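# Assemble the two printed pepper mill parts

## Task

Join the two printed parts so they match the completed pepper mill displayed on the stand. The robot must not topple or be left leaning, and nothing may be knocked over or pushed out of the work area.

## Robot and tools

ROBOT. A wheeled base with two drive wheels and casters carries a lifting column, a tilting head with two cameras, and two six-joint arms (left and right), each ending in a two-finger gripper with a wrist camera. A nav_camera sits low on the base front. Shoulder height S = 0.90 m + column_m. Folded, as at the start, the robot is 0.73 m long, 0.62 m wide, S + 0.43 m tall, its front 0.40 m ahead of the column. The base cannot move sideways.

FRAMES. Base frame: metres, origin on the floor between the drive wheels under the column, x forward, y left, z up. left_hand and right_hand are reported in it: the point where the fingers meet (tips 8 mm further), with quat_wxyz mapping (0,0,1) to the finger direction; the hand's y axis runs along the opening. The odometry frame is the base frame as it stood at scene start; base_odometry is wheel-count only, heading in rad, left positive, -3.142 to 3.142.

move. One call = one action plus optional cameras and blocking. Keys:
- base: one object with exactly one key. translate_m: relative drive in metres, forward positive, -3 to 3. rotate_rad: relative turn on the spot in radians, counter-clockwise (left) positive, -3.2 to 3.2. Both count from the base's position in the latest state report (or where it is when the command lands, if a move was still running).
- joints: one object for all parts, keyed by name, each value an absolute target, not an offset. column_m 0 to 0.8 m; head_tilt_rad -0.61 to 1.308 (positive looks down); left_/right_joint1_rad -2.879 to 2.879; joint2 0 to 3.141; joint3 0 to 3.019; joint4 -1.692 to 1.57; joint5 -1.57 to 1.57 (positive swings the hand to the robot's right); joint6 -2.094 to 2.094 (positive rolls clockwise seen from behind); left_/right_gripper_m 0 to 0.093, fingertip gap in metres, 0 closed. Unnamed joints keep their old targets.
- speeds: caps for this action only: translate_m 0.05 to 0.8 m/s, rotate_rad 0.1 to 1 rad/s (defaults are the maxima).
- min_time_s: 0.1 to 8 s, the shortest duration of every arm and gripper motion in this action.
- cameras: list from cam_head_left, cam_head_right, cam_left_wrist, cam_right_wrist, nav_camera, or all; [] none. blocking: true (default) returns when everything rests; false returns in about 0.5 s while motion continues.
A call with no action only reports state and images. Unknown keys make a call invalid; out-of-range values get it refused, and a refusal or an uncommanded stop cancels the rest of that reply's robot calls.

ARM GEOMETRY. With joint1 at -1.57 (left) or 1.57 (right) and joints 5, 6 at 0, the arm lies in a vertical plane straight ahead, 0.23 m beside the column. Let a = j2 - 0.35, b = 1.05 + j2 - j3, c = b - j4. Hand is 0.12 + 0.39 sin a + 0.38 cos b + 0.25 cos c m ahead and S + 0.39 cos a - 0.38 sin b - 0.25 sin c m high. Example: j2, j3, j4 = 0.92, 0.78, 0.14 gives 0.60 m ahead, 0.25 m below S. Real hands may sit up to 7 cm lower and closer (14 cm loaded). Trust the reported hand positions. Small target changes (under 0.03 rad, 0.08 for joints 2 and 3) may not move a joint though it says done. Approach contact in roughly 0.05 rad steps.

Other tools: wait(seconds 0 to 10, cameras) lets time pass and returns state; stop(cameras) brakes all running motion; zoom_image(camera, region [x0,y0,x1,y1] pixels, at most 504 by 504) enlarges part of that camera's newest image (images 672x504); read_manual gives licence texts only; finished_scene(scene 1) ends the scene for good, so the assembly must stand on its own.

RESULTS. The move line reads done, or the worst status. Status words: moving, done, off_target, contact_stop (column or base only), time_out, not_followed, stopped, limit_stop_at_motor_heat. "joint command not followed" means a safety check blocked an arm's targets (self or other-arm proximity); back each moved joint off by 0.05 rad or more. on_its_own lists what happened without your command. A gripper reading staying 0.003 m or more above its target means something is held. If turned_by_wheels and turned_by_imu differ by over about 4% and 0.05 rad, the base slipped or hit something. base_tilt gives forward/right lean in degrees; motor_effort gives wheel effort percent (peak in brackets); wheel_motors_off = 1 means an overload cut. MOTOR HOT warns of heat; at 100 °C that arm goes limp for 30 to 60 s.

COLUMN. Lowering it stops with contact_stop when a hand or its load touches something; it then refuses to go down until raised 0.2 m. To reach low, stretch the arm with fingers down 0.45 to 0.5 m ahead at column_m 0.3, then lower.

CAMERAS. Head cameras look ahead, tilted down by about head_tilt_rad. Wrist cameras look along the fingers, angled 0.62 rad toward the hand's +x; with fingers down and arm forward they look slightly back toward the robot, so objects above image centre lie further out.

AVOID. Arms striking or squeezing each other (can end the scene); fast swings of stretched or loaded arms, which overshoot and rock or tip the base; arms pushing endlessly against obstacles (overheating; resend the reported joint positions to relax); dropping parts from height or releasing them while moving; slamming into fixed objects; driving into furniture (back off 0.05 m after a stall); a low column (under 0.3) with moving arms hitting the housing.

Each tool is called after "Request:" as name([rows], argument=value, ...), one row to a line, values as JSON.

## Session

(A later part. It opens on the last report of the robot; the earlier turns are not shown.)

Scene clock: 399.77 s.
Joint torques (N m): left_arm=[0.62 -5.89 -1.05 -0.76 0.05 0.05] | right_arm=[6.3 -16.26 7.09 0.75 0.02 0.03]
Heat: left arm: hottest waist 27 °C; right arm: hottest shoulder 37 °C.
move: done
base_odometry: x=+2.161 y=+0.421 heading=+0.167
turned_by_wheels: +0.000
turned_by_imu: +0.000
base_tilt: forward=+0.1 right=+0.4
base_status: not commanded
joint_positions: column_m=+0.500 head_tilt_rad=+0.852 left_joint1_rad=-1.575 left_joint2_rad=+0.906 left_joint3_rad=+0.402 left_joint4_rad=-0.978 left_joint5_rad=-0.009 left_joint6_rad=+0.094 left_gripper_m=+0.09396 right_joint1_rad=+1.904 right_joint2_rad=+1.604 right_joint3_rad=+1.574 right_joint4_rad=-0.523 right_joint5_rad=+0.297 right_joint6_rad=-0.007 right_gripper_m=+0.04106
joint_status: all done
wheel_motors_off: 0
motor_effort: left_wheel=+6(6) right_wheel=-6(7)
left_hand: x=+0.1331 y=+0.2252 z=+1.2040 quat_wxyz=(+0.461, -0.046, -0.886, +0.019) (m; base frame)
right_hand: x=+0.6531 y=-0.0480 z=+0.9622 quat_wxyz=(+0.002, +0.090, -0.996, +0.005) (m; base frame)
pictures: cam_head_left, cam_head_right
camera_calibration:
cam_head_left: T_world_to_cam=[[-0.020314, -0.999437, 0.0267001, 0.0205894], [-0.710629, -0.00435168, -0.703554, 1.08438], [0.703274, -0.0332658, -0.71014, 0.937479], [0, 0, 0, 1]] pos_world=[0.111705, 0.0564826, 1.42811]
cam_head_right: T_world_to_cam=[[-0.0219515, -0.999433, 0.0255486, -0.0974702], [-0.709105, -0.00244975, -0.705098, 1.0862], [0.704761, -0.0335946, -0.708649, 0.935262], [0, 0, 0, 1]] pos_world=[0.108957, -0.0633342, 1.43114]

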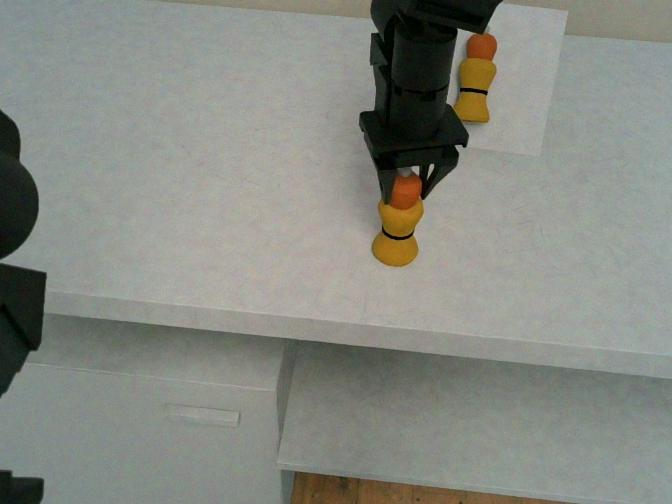

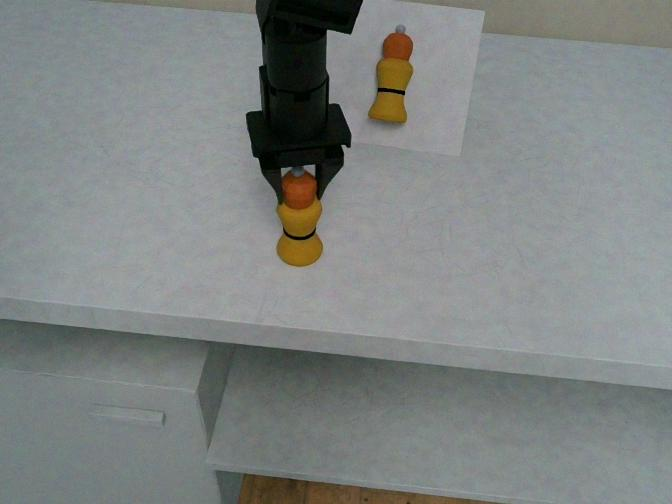

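Request:
move(joints={"column_m": 0.494})

Request:
move(joints={"column_m": 0.488}, cameras=["cam_head_left","cam_head_right","cam_right_wrist"])

Request:
zoom_image(camera="cam_head_right", region=[240, 130, 380, 235])

Request:
zoom_image(camera="cam_head_left", region=[340, 130, 480, 235])

Scene clock: 406.87 s.
Joint torques (N m): left_arm=[0.62 -6.01 -1.03 -0.77 0.05 0.05] | right_arm=[5.95 -15.68 7.16 0.77 0 0.03]
Heat: left arm: hottest waist 27 °C; right arm: hottest shoulder 36 °C.
move: done
base_odometry: x=+2.161 y=+0.421 heading=+0.167
turned_by_wheels: +0.000
turned_by_imu: +0.001
base_tilt: forward=+0.2 right=+0.4
base_status: not commanded
joint_positions: column_m=+0.494 head_tilt_rad=+0.852 left_joint1_rad=-1.575 left_joint2_rad=+0.906 left_joint3_rad=+0.402 left_joint4_rad=-0.978 left_joint5_rad=-0.009 left_joint6_rad=+0.094 left_gripper_m=+0.09396 right_joint1_rad=+1.908 right_joint2_rad=+1.595 right_joint3_rad=+1.574 right_joint4_rad=-0.523 right_joint5_rad=+0.297 right_joint6_rad=-0.007 right_gripper_m=+0.04106
joint_status: all done
wheel_motors_off: 0
motor_effort: left_wheel=+6(7) right_wheel=-6(7)
left_hand: x=+0.1331 y=+0.2252 z=+1.1980 quat_wxyz=(+0.461, -0.046, -0.886, +0.019) (m; base frame)
right_hand: x=+0.6575 y=-0.0463 z=+0.9619 quat_wxyz=(-0.003, +0.090, -0.996, +0.003) (m; base frame)
pictures: none

Scene clock: 407.47 s.
Joint torques (N m): left_arm=[0.62 -5.95 -1.02 -0.76 0.04 0.05] | right_arm=[5.66 -14.97 7.28 0.79 -0.02 0.03]
Heat: left arm: hottest waist 27 °C; right arm: hottest shoulder 36 °C.
move: done
base_odometry: x=+2.161 y=+0.421 heading=+0.167
turned_by_wheels: +0.000
turned_by_imu: +0.000
base_tilt: forward=+0.0 right=+0.3
base_status: not commanded
joint_positions: column_m=+0.488 head_tilt_rad=+0.852 left_joint1_rad=-1.575 left_joint2_rad=+0.906 left_joint3_rad=+0.402 left_joint4_rad=-0.978 left_joint5_rad=-0.009 left_joint6_rad=+0.094 left_gripper_m=+0.09396 right_joint1_rad=+1.911 right_joint2_rad=+1.584 right_joint3_rad=+1.574 right_joint4_rad=-0.523 right_joint5_rad=+0.297 right_joint6_rad=-0.007 right_gripper_m=+0.04106
joint_status: all done
wheel_motors_off: 0
motor_effort: left_wheel=+8(8) right_wheel=-5(7)
left_hand: x=+0.1331 y=+0.2252 z=+1.1920 quat_wxyz=(+0.461, -0.046, -0.886, +0.019) (m; base frame)
right_hand: x=+0.6622 y=-0.0452 z=+0.9623 quat_wxyz=(-0.008, +0.089, -0.996, +0.001) (m; base frame)
pictures: cam_head_left, cam_head_right, cam_right_wrist
camera_calibration:
cam_head_left: T_world_to_cam=[[-0.020314, -0.999437, 0.0267001, 0.0209098], [-0.710629, -0.00435168, -0.703554, 1.07594], [0.703274, -0.0332658, -0.71014, 0.928957], [0, 0, 0, 1]] pos_world=[0.111705, 0.0564826, 1.41611]
cam_head_right: T_world_to_cam=[[-0.0219515, -0.999433, 0.0255486, -0.0971662], [-0.709105, -0.00244975, -0.705098, 1.07781], [0.704761, -0.0335946, -0.708649, 0.926829], [0, 0, 0, 1]] pos_world=[0.108957, -0.0633342, 1.41924]
cam_right_wrist: T_world_to_cam=[[0.157149, -0.987554, 0.00641152, -0.154902], [-0.79997, -0.123486, 0.587197, -0.0410861], [-0.579097, -0.0974061, -0.809419, 1.28564], [0, 0, 0, 1]] pos_world=[0.735984, -0.0328183, 1.06574]

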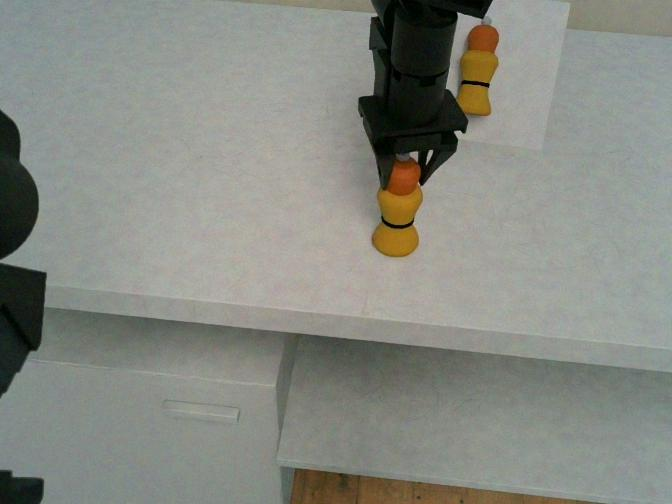

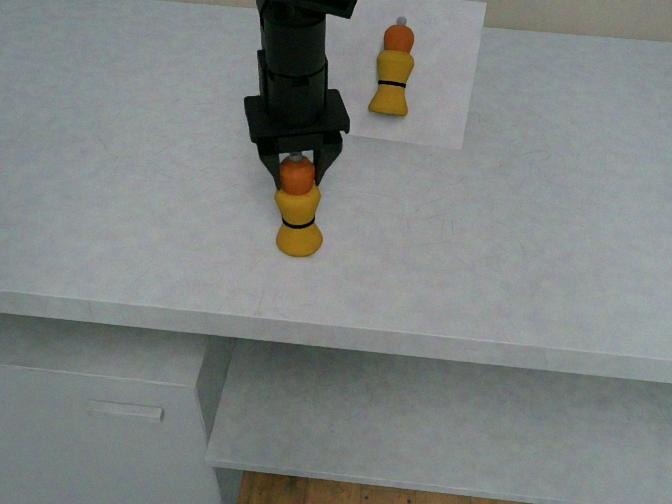

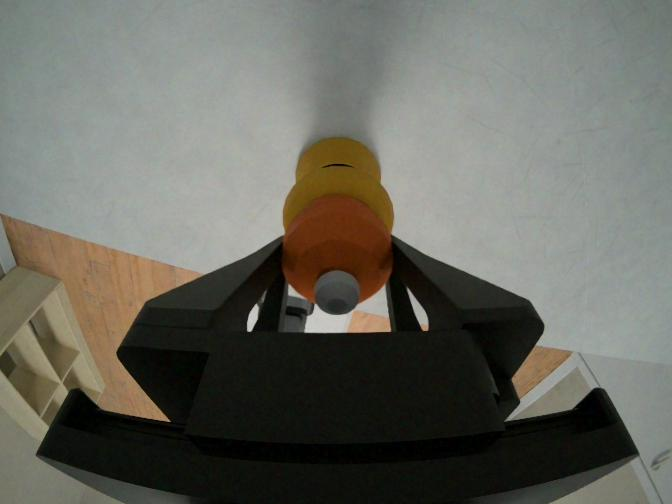

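Scaled by 3.600 from the camera's 672x504 image, which has a finer 960x720 frame.

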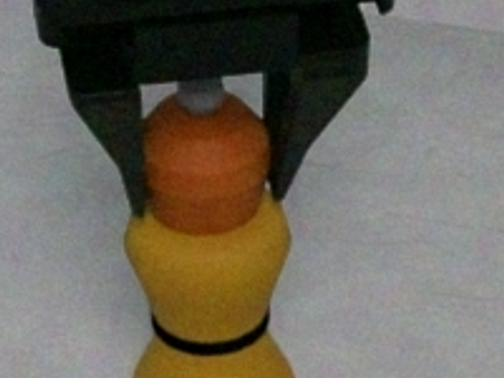

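Scaled by 3.600 from the camera's 672x504 image, which has a finer 960x720 frame.

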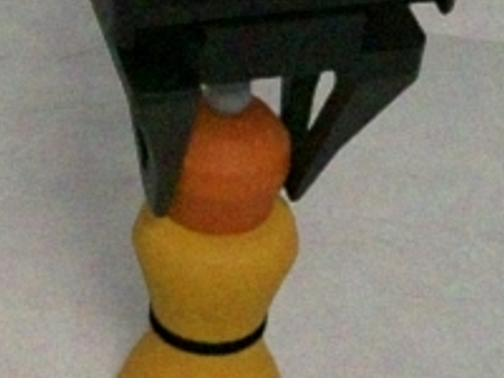

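Request:
move(joints={"column_m": 0.5}, cameras=["cam_head_left","cam_head_right","cam_right_wrist"])

Request:
zoom_image(camera="cam_head_right", region=[230, 130, 410, 265])

Request:
zoom_image(camera="cam_head_left", region=[330, 130, 510, 265])

Request:
zoom_image(camera="cam_right_wrist", region=[240, 100, 440, 250])

Scene clock: 416.67 s.
Joint torques (N m): left_arm=[0.56 -6.01 -1.03 -0.79 0.05 0.05] | right_arm=[5.71 -15.91 7.12 0.76 -0.02 0.03]
Heat: left arm: hottest waist 27 °C; right arm: hottest shoulder 37 °C.
move: done
base_odometry: x=+2.161 y=+0.421 heading=+0.167
turned_by_wheels: +0.000
turned_by_imu: +0.001
base_tilt: forward=+0.0 right=+0.3
base_status: not commanded
joint_positions: column_m=+0.500 head_tilt_rad=+0.852 left_joint1_rad=-1.575 left_joint2_rad=+0.906 left_joint3_rad=+0.402 left_joint4_rad=-0.978 left_joint5_rad=-0.009 left_joint6_rad=+0.094 left_gripper_m=+0.09396 right_joint1_rad=+1.911 right_joint2_rad=+1.599 right_joint3_rad=+1.574 right_joint4_rad=-0.523 right_joint5_rad=+0.297 right_joint6_rad=-0.007 right_gripper_m=+0.04106
joint_status: all done
wheel_motors_off: 0
motor_effort: left_wheel=+4(7) right_wheel=-6(7)
left_hand: x=+0.1331 y=+0.2252 z=+1.2038 quat_wxyz=(+0.461, -0.046, -0.886, +0.019) (m; base frame)
right_hand: x=+0.6554 y=-0.0440 z=+0.9662 quat_wxyz=(-0.001, +0.091, -0.996, +0.002) (m; base frame)
pictures: cam_head_left, cam_head_right, cam_right_wrist
camera_calibration:
cam_head_left: T_world_to_cam=[[-0.020314, -0.999437, 0.0267001, 0.0205947], [-0.710629, -0.00435168, -0.703554, 1.08424], [0.703274, -0.0332658, -0.71014, 0.937337], [0, 0, 0, 1]] pos_world=[0.111705, 0.0564826, 1.42791]
cam_head_right: T_world_to_cam=[[-0.0219515, -0.999433, 0.0255486, -0.0974651], [-0.709105, -0.00244975, -0.705098, 1.08606], [0.704761, -0.0335946, -0.708649, 0.93512], [0, 0, 0, 1]] pos_world=[0.108957, -0.0633342, 1.43094]
cam_right_wrist: T_world_to_cam=[[0.16144, -0.986861, 0.00656043, -0.155548], [-0.79113, -0.125441, 0.598647, -0.065565], [-0.589958, -0.101836, -0.800986, 1.28362], [0, 0, 0, 1]] pos_world=[0.730524, -0.0310099, 1.06843]

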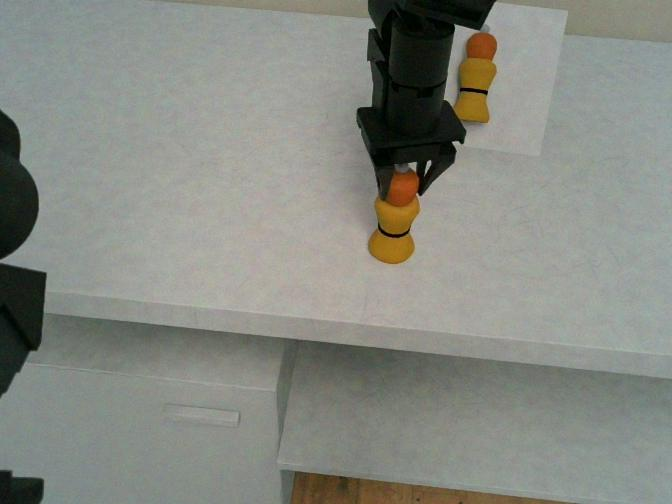

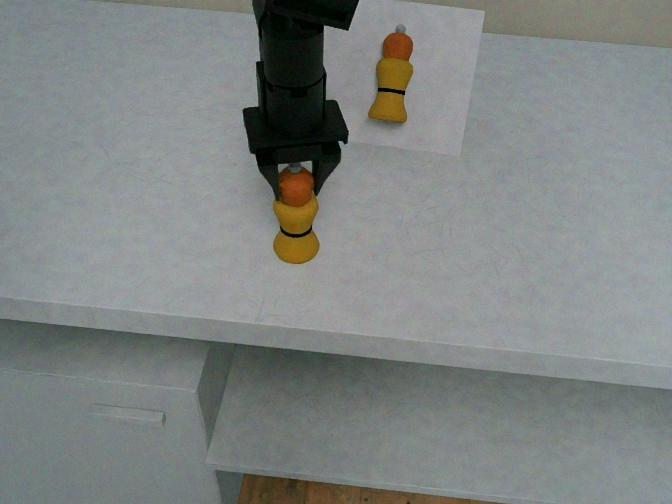

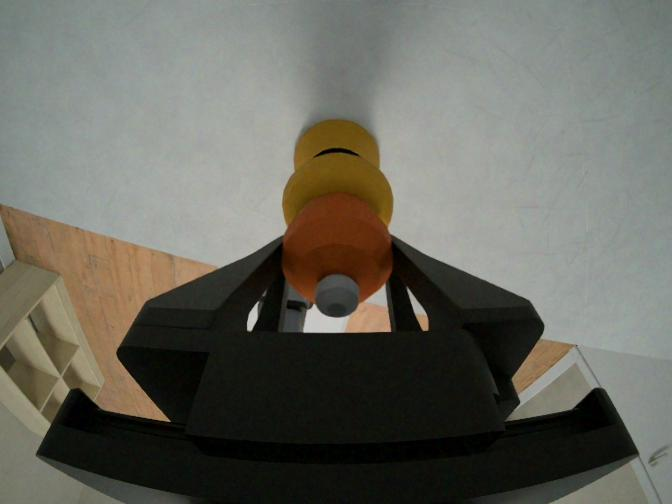

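Scaled by 2.800 from the camera's 672x504 image, which has a finer 960x720 frame.

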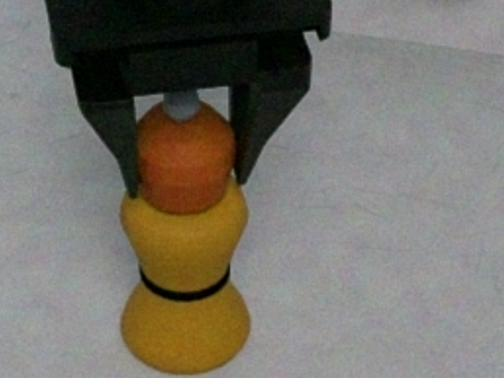

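Scaled by 2.800 from the camera's 672x504 image, which has a finer 960x720 frame.

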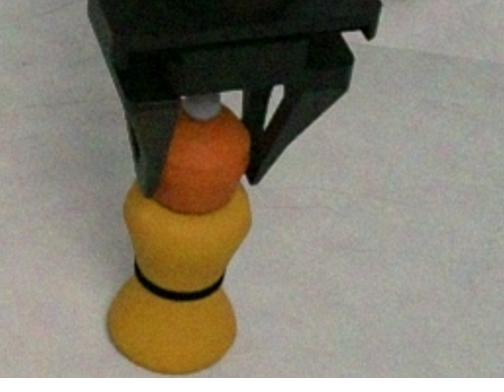

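Scaled by 2.520 from the camera's 672x504 image, which has a finer 960x720 frame.

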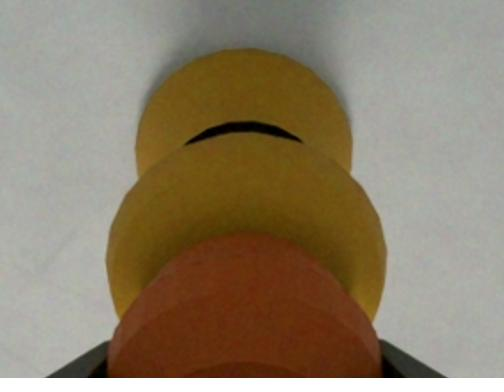

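Request:
move(joints={"column_m": 0.494})

Request:
move(joints={"right_gripper_m": 0.06}, min_time_s=2, cameras=["cam_head_left","cam_head_right","cam_right_wrist"])

Request:
zoom_image(camera="cam_head_right", region=[230, 130, 410, 265])

Request:
zoom_image(camera="cam_head_left", region=[330, 130, 510, 265])

Request:
zoom_image(camera="cam_right_wrist", region=[220, 100, 460, 330])

Scene clock: 434.13 s.
Joint torques (N m): left_arm=[0.67 -5.95 -1.03 -0.77 0.05 0.05] | right_arm=[5.71 -15.85 6.91 0.79 -0.01 0.02]
Heat: left arm: hottest waist 27 °C; right arm: hottest shoulder 36 °C.
move: done
base_odometry: x=+2.161 y=+0.421 heading=+0.167
turned_by_wheels: +0.000
turned_by_imu: +0.001
base_tilt: forward=-0.1 right=+0.3
base_status: not commanded
joint_positions: column_m=+0.494 head_tilt_rad=+0.852 left_joint1_rad=-1.575 left_joint2_rad=+0.906 left_joint3_rad=+0.402 left_joint4_rad=-0.978 left_joint5_rad=-0.009 left_joint6_rad=+0.094 left_gripper_m=+0.09396 right_joint1_rad=+1.911 right_joint2_rad=+1.597 right_joint3_rad=+1.578 right_joint4_rad=-0.523 right_joint5_rad=+0.297 right_joint6_rad=-0.007 right_gripper_m=+0.04106
joint_status: all done
wheel_motors_off: 0
motor_effort: left_wheel=+7(7) right_wheel=-6(7)
left_hand: x=+0.1331 y=+0.2252 z=+1.1980 quat_wxyz=(+0.461, -0.046, -0.886, +0.019) (m; base frame)
right_hand: x=+0.6579 y=-0.0440 z=+0.9617 quat_wxyz=(-0.004, +0.090, -0.996, +0.002) (m; base frame)
pictures: none

Scene clock: 436.43 s.
Joint torques (N m): left_arm=[0.56 -5.95 -1.01 -0.76 0.04 0.05] | right_arm=[5.71 -15.91 6.89 0.76 -0.01 0.03]
Heat: left arm: hottest waist 27 °C; right arm: hottest shoulder 36 °C.
move: done
base_odometry: x=+2.161 y=+0.421 heading=+0.167
turned_by_wheels: +0.000
turned_by_imu: +0.001
base_tilt: forward=+0.0 right=+0.2
base_status: not commanded
joint_positions: column_m=+0.494 head_tilt_rad=+0.852 left_joint1_rad=-1.575 left_joint2_rad=+0.906 left_joint3_rad=+0.402 left_joint4_rad=-0.978 left_joint5_rad=-0.009 left_joint6_rad=+0.094 left_gripper_m=+0.09396 right_joint1_rad=+1.911 right_joint2_rad=+1.598 right_joint3_rad=+1.578 right_joint4_rad=-0.523 right_joint5_rad=+0.297 right_joint6_rad=-0.007 right_gripper_m=+0.05995
joint_status: all done
wheel_motors_off: 0
motor_effort: left_wheel=+6(7) right_wheel=-7(7)
left_hand: x=+0.1331 y=+0.2252 z=+1.1980 quat_wxyz=(+0.461, -0.046, -0.886, +0.019) (m; base frame)
right_hand: x=+0.6573 y=-0.0439 z=+0.9611 quat_wxyz=(-0.003, +0.090, -0.996, +0.002) (m; base frame)
pictures: cam_head_left, cam_head_right, cam_right_wrist
camera_calibration:
cam_head_left: T_world_to_cam=[[-0.020314, -0.999437, 0.0267001, 0.0207496], [-0.710629, -0.00435168, -0.703554, 1.08016], [0.703274, -0.0332658, -0.71014, 0.933218], [0, 0, 0, 1]] pos_world=[0.111705, 0.0564826, 1.42211]
cam_head_right: T_world_to_cam=[[-0.0219515, -0.999433, 0.0255486, -0.0973169], [-0.709105, -0.00244975, -0.705098, 1.08197], [0.704761, -0.0335946, -0.708649, 0.93101], [0, 0, 0, 1]] pos_world=[0.108957, -0.0633342, 1.42514]
cam_right_wrist: T_world_to_cam=[[0.160143, -0.987072, 0.0065281, -0.154798], [-0.793224, -0.124751, 0.596014, -0.0571386], [-0.587494, -0.100626, -0.802948, 1.28112], [0, 0, 0, 1]] pos_world=[0.732115, -0.031012, 1.06374]

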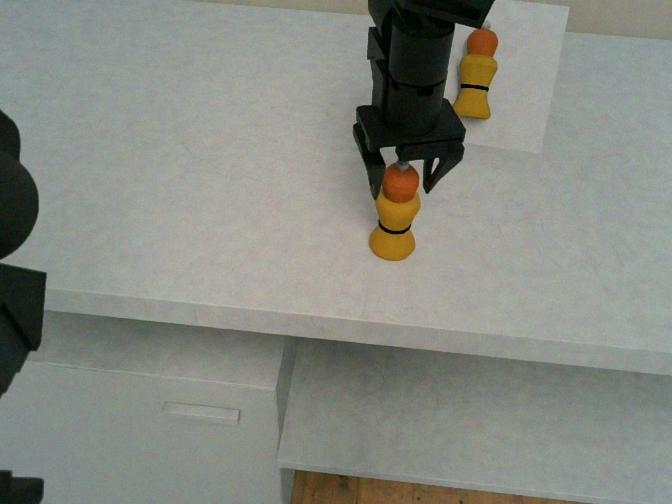

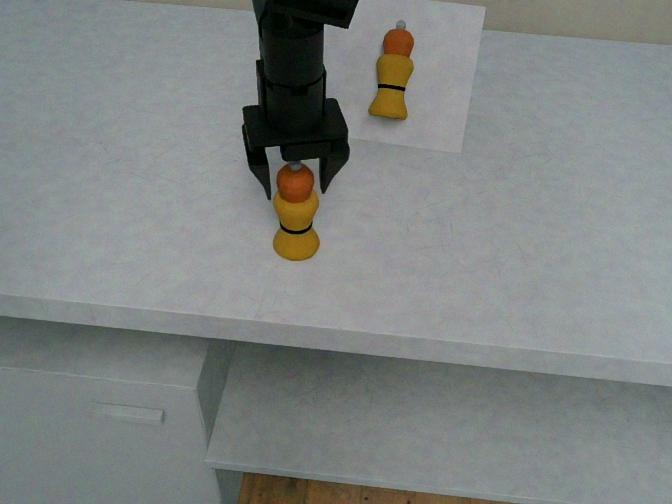

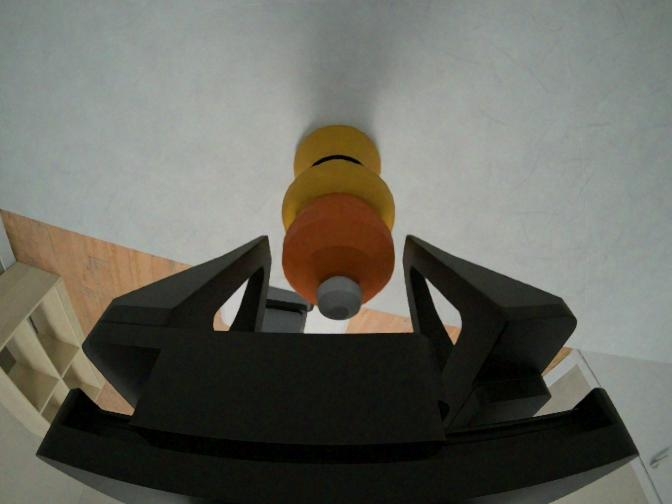

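Scaled by 2.800 from the camera's 672x504 image, which has a finer 960x720 frame.

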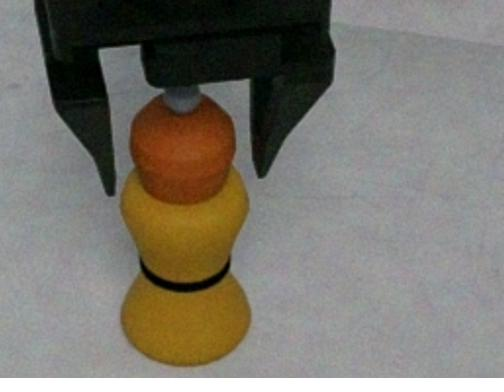

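Scaled by 2.800 from the camera's 672x504 image, which has a finer 960x720 frame.

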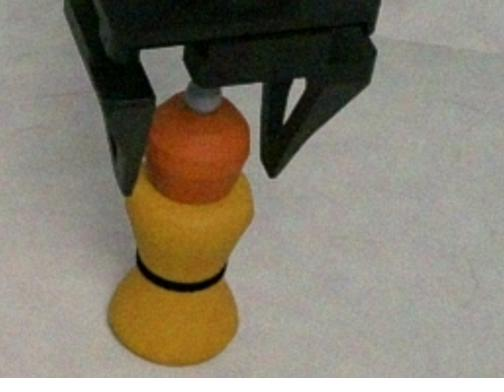

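Scaled by 2.100 from the camera's 672x504 image, which has a finer 960x720 frame.

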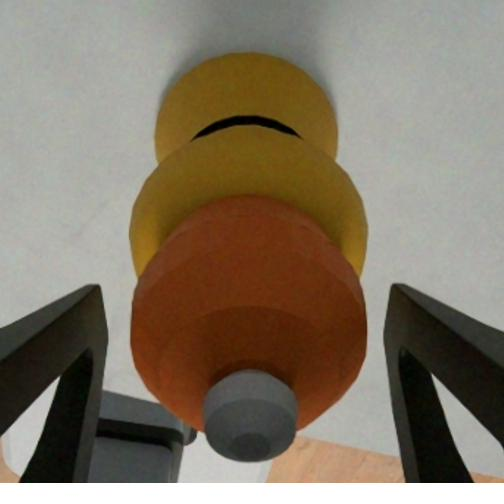

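Request:
move(joints={"right_gripper_m": 0.088}, min_time_s=2)

Request:
move(joints={"column_m": 0.64}, cameras=["cam_head_left", "cam_head_right", "cam_right_wrist"])

Scene clock: 448.93 s.
Joint torques (N m): left_arm=[0.67 -5.95 -1.03 -0.76 0.05 0.05] | right_arm=[5.71 -15.85 6.89 0.76 -0.01 0.03]
Heat: left arm: hottest waist 27 °C; right arm: hottest shoulder 37 °C.
move: done
base_odometry: x=+2.161 y=+0.421 heading=+0.167
turned_by_wheels: +0.000
turned_by_imu: +0.001
base_tilt: forward=+0.0 right=+0.3
base_status: not commanded
joint_positions: column_m=+0.494 head_tilt_rad=+0.852 left_joint1_rad=-1.575 left_joint2_rad=+0.906 left_joint3_rad=+0.402 left_joint4_rad=-0.978 left_joint5_rad=-0.009 left_joint6_rad=+0.094 left_gripper_m=+0.09396 right_joint1_rad=+1.911 right_joint2_rad=+1.598 right_joint3_rad=+1.578 right_joint4_rad=-0.523 right_joint5_rad=+0.297 right_joint6_rad=-0.007 right_gripper_m=+0.08792
joint_status: all done
wheel_motors_off: 0
motor_effort: left_wheel=+7(8) right_wheel=-6(7)
left_hand: x=+0.1331 y=+0.2252 z=+1.1980 quat_wxyz=(+0.461, -0.046, -0.886, +0.019) (m; base frame)
right_hand: x=+0.6573 y=-0.0439 z=+0.9611 quat_wxyz=(-0.003, +0.090, -0.996, +0.002) (m; base frame)
pictures: none

Scene clock: 451.43 s.
Joint torques (N m): left_arm=[0.62 -6.01 -1.03 -0.77 0.05 0.05] | right_arm=[5.77 -16.15 6.83 0.76 -0.02 0.03]
Heat: left arm: hottest waist 27 °C; right arm: hottest shoulder 37 °C.
move: done
base_odometry: x=+2.161 y=+0.421 heading=+0.168
turned_by_wheels: +0.000
turned_by_imu: +0.001
base_tilt: forward=+0.1 right=+0.1
base_status: not commanded
joint_positions: column_m=+0.640 head_tilt_rad=+0.852 left_joint1_rad=-1.575 left_joint2_rad=+0.906 left_joint3_rad=+0.402 left_joint4_rad=-0.978 left_joint5_rad=-0.009 left_joint6_rad=+0.094 left_gripper_m=+0.09396 right_joint1_rad=+1.911 right_joint2_rad=+1.601 right_joint3_rad=+1.578 right_joint4_rad=-0.523 right_joint5_rad=+0.297 right_joint6_rad=-0.007 right_gripper_m=+0.08792
joint_status: all done
wheel_motors_off: 0
motor_effort: left_wheel=+6(8) right_wheel=-6(8)
left_hand: x=+0.1331 y=+0.2252 z=+1.3438 quat_wxyz=(+0.461, -0.046, -0.886, +0.019) (m; base frame)
right_hand: x=+0.6561 y=-0.0436 z=+1.1055 quat_wxyz=(-0.002, +0.091, -0.996, +0.002) (m; base frame)
pictures: cam_head_left, cam_head_right, cam_right_wrist
camera_calibration:
cam_head_left: T_world_to_cam=[[-0.020314, -0.999437, 0.0267001, 0.0168567], [-0.710629, -0.00435168, -0.703554, 1.18273], [0.703274, -0.0332658, -0.71014, 1.03676], [0, 0, 0, 1]] pos_world=[0.111705, 0.0564826, 1.56791]
cam_head_right: T_world_to_cam=[[-0.0219515, -0.999433, 0.0255486, -0.101042], [-0.709105, -0.00244975, -0.705098, 1.18478], [0.704761, -0.0335946, -0.708649, 1.03433], [0, 0, 0, 1]] pos_world=[0.108957, -0.0633342, 1.57094]
cam_right_wrist: T_world_to_cam=[[0.160873, -0.986953, 0.00658472, -0.155881], [-0.791613, -0.125042, 0.598092, -0.14747], [-0.589465, -0.101429, -0.801401, 1.39582], [0, 0, 0, 1]] pos_world=[0.731122, -0.0307104, 1.20783]

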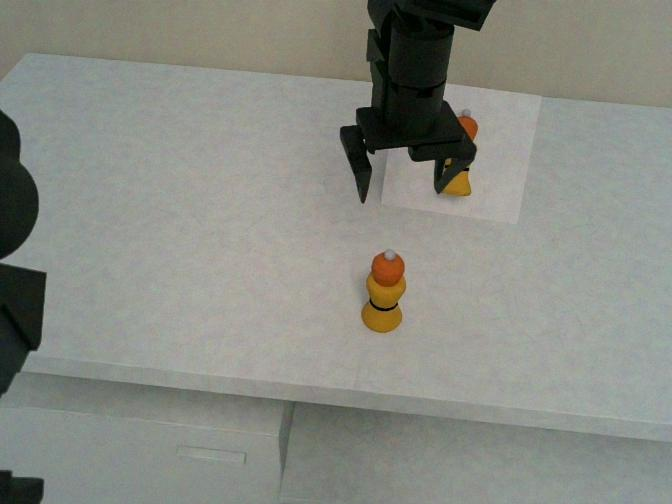

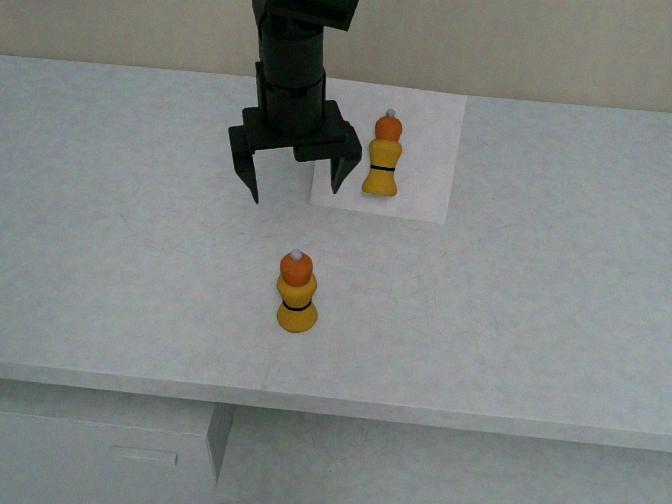

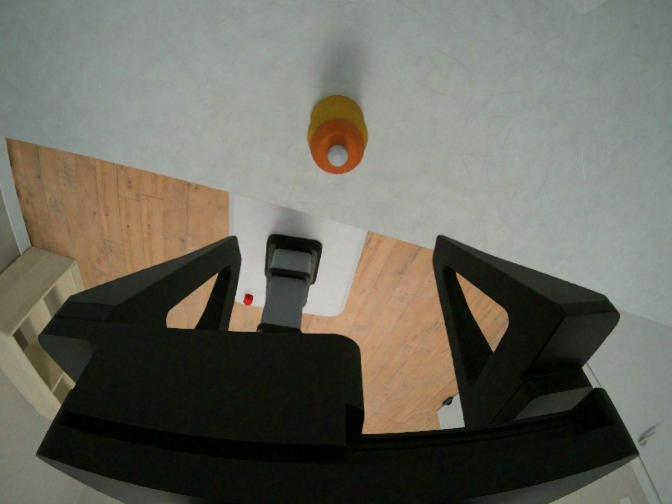

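Request:
zoom_image(camera="cam_head_left", region=[330, 230, 440, 340])

Request:
zoom_image(camera="cam_head_right", region=[240, 230, 350, 340])

Request:
zoom_image(camera="cam_head_right", region=[330, 95, 440, 205])

Scaled by 4.582 from the camera's 672x504 image, which has a finer 960x720 frame.

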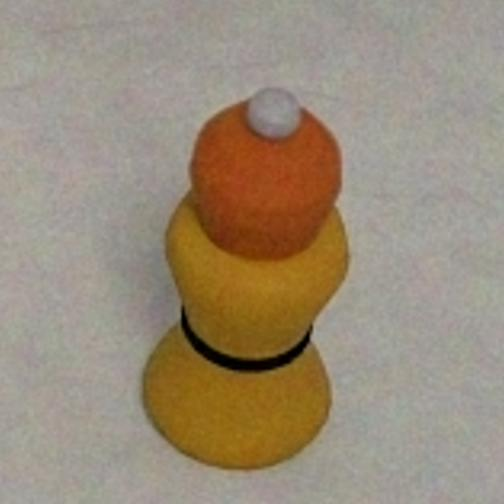

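Scaled by 4.582 from the camera's 672x504 image, which has a finer 960x720 frame.

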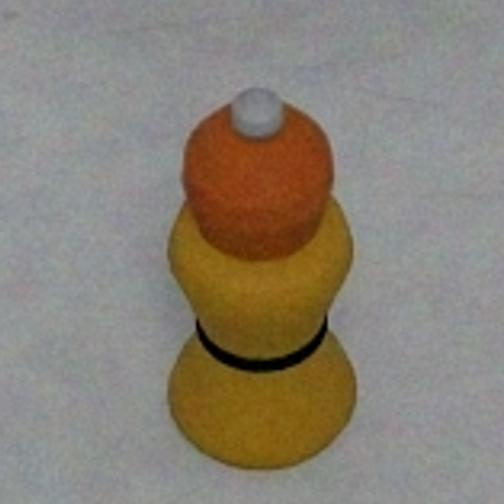

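Scaled by 4.582 from the camera's 672x504 image, which has a finer 960x720 frame.

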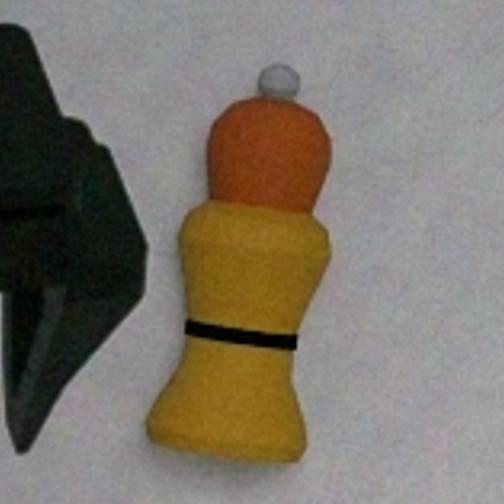

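Request:
finished_scene()

The scene is finished: the task was done.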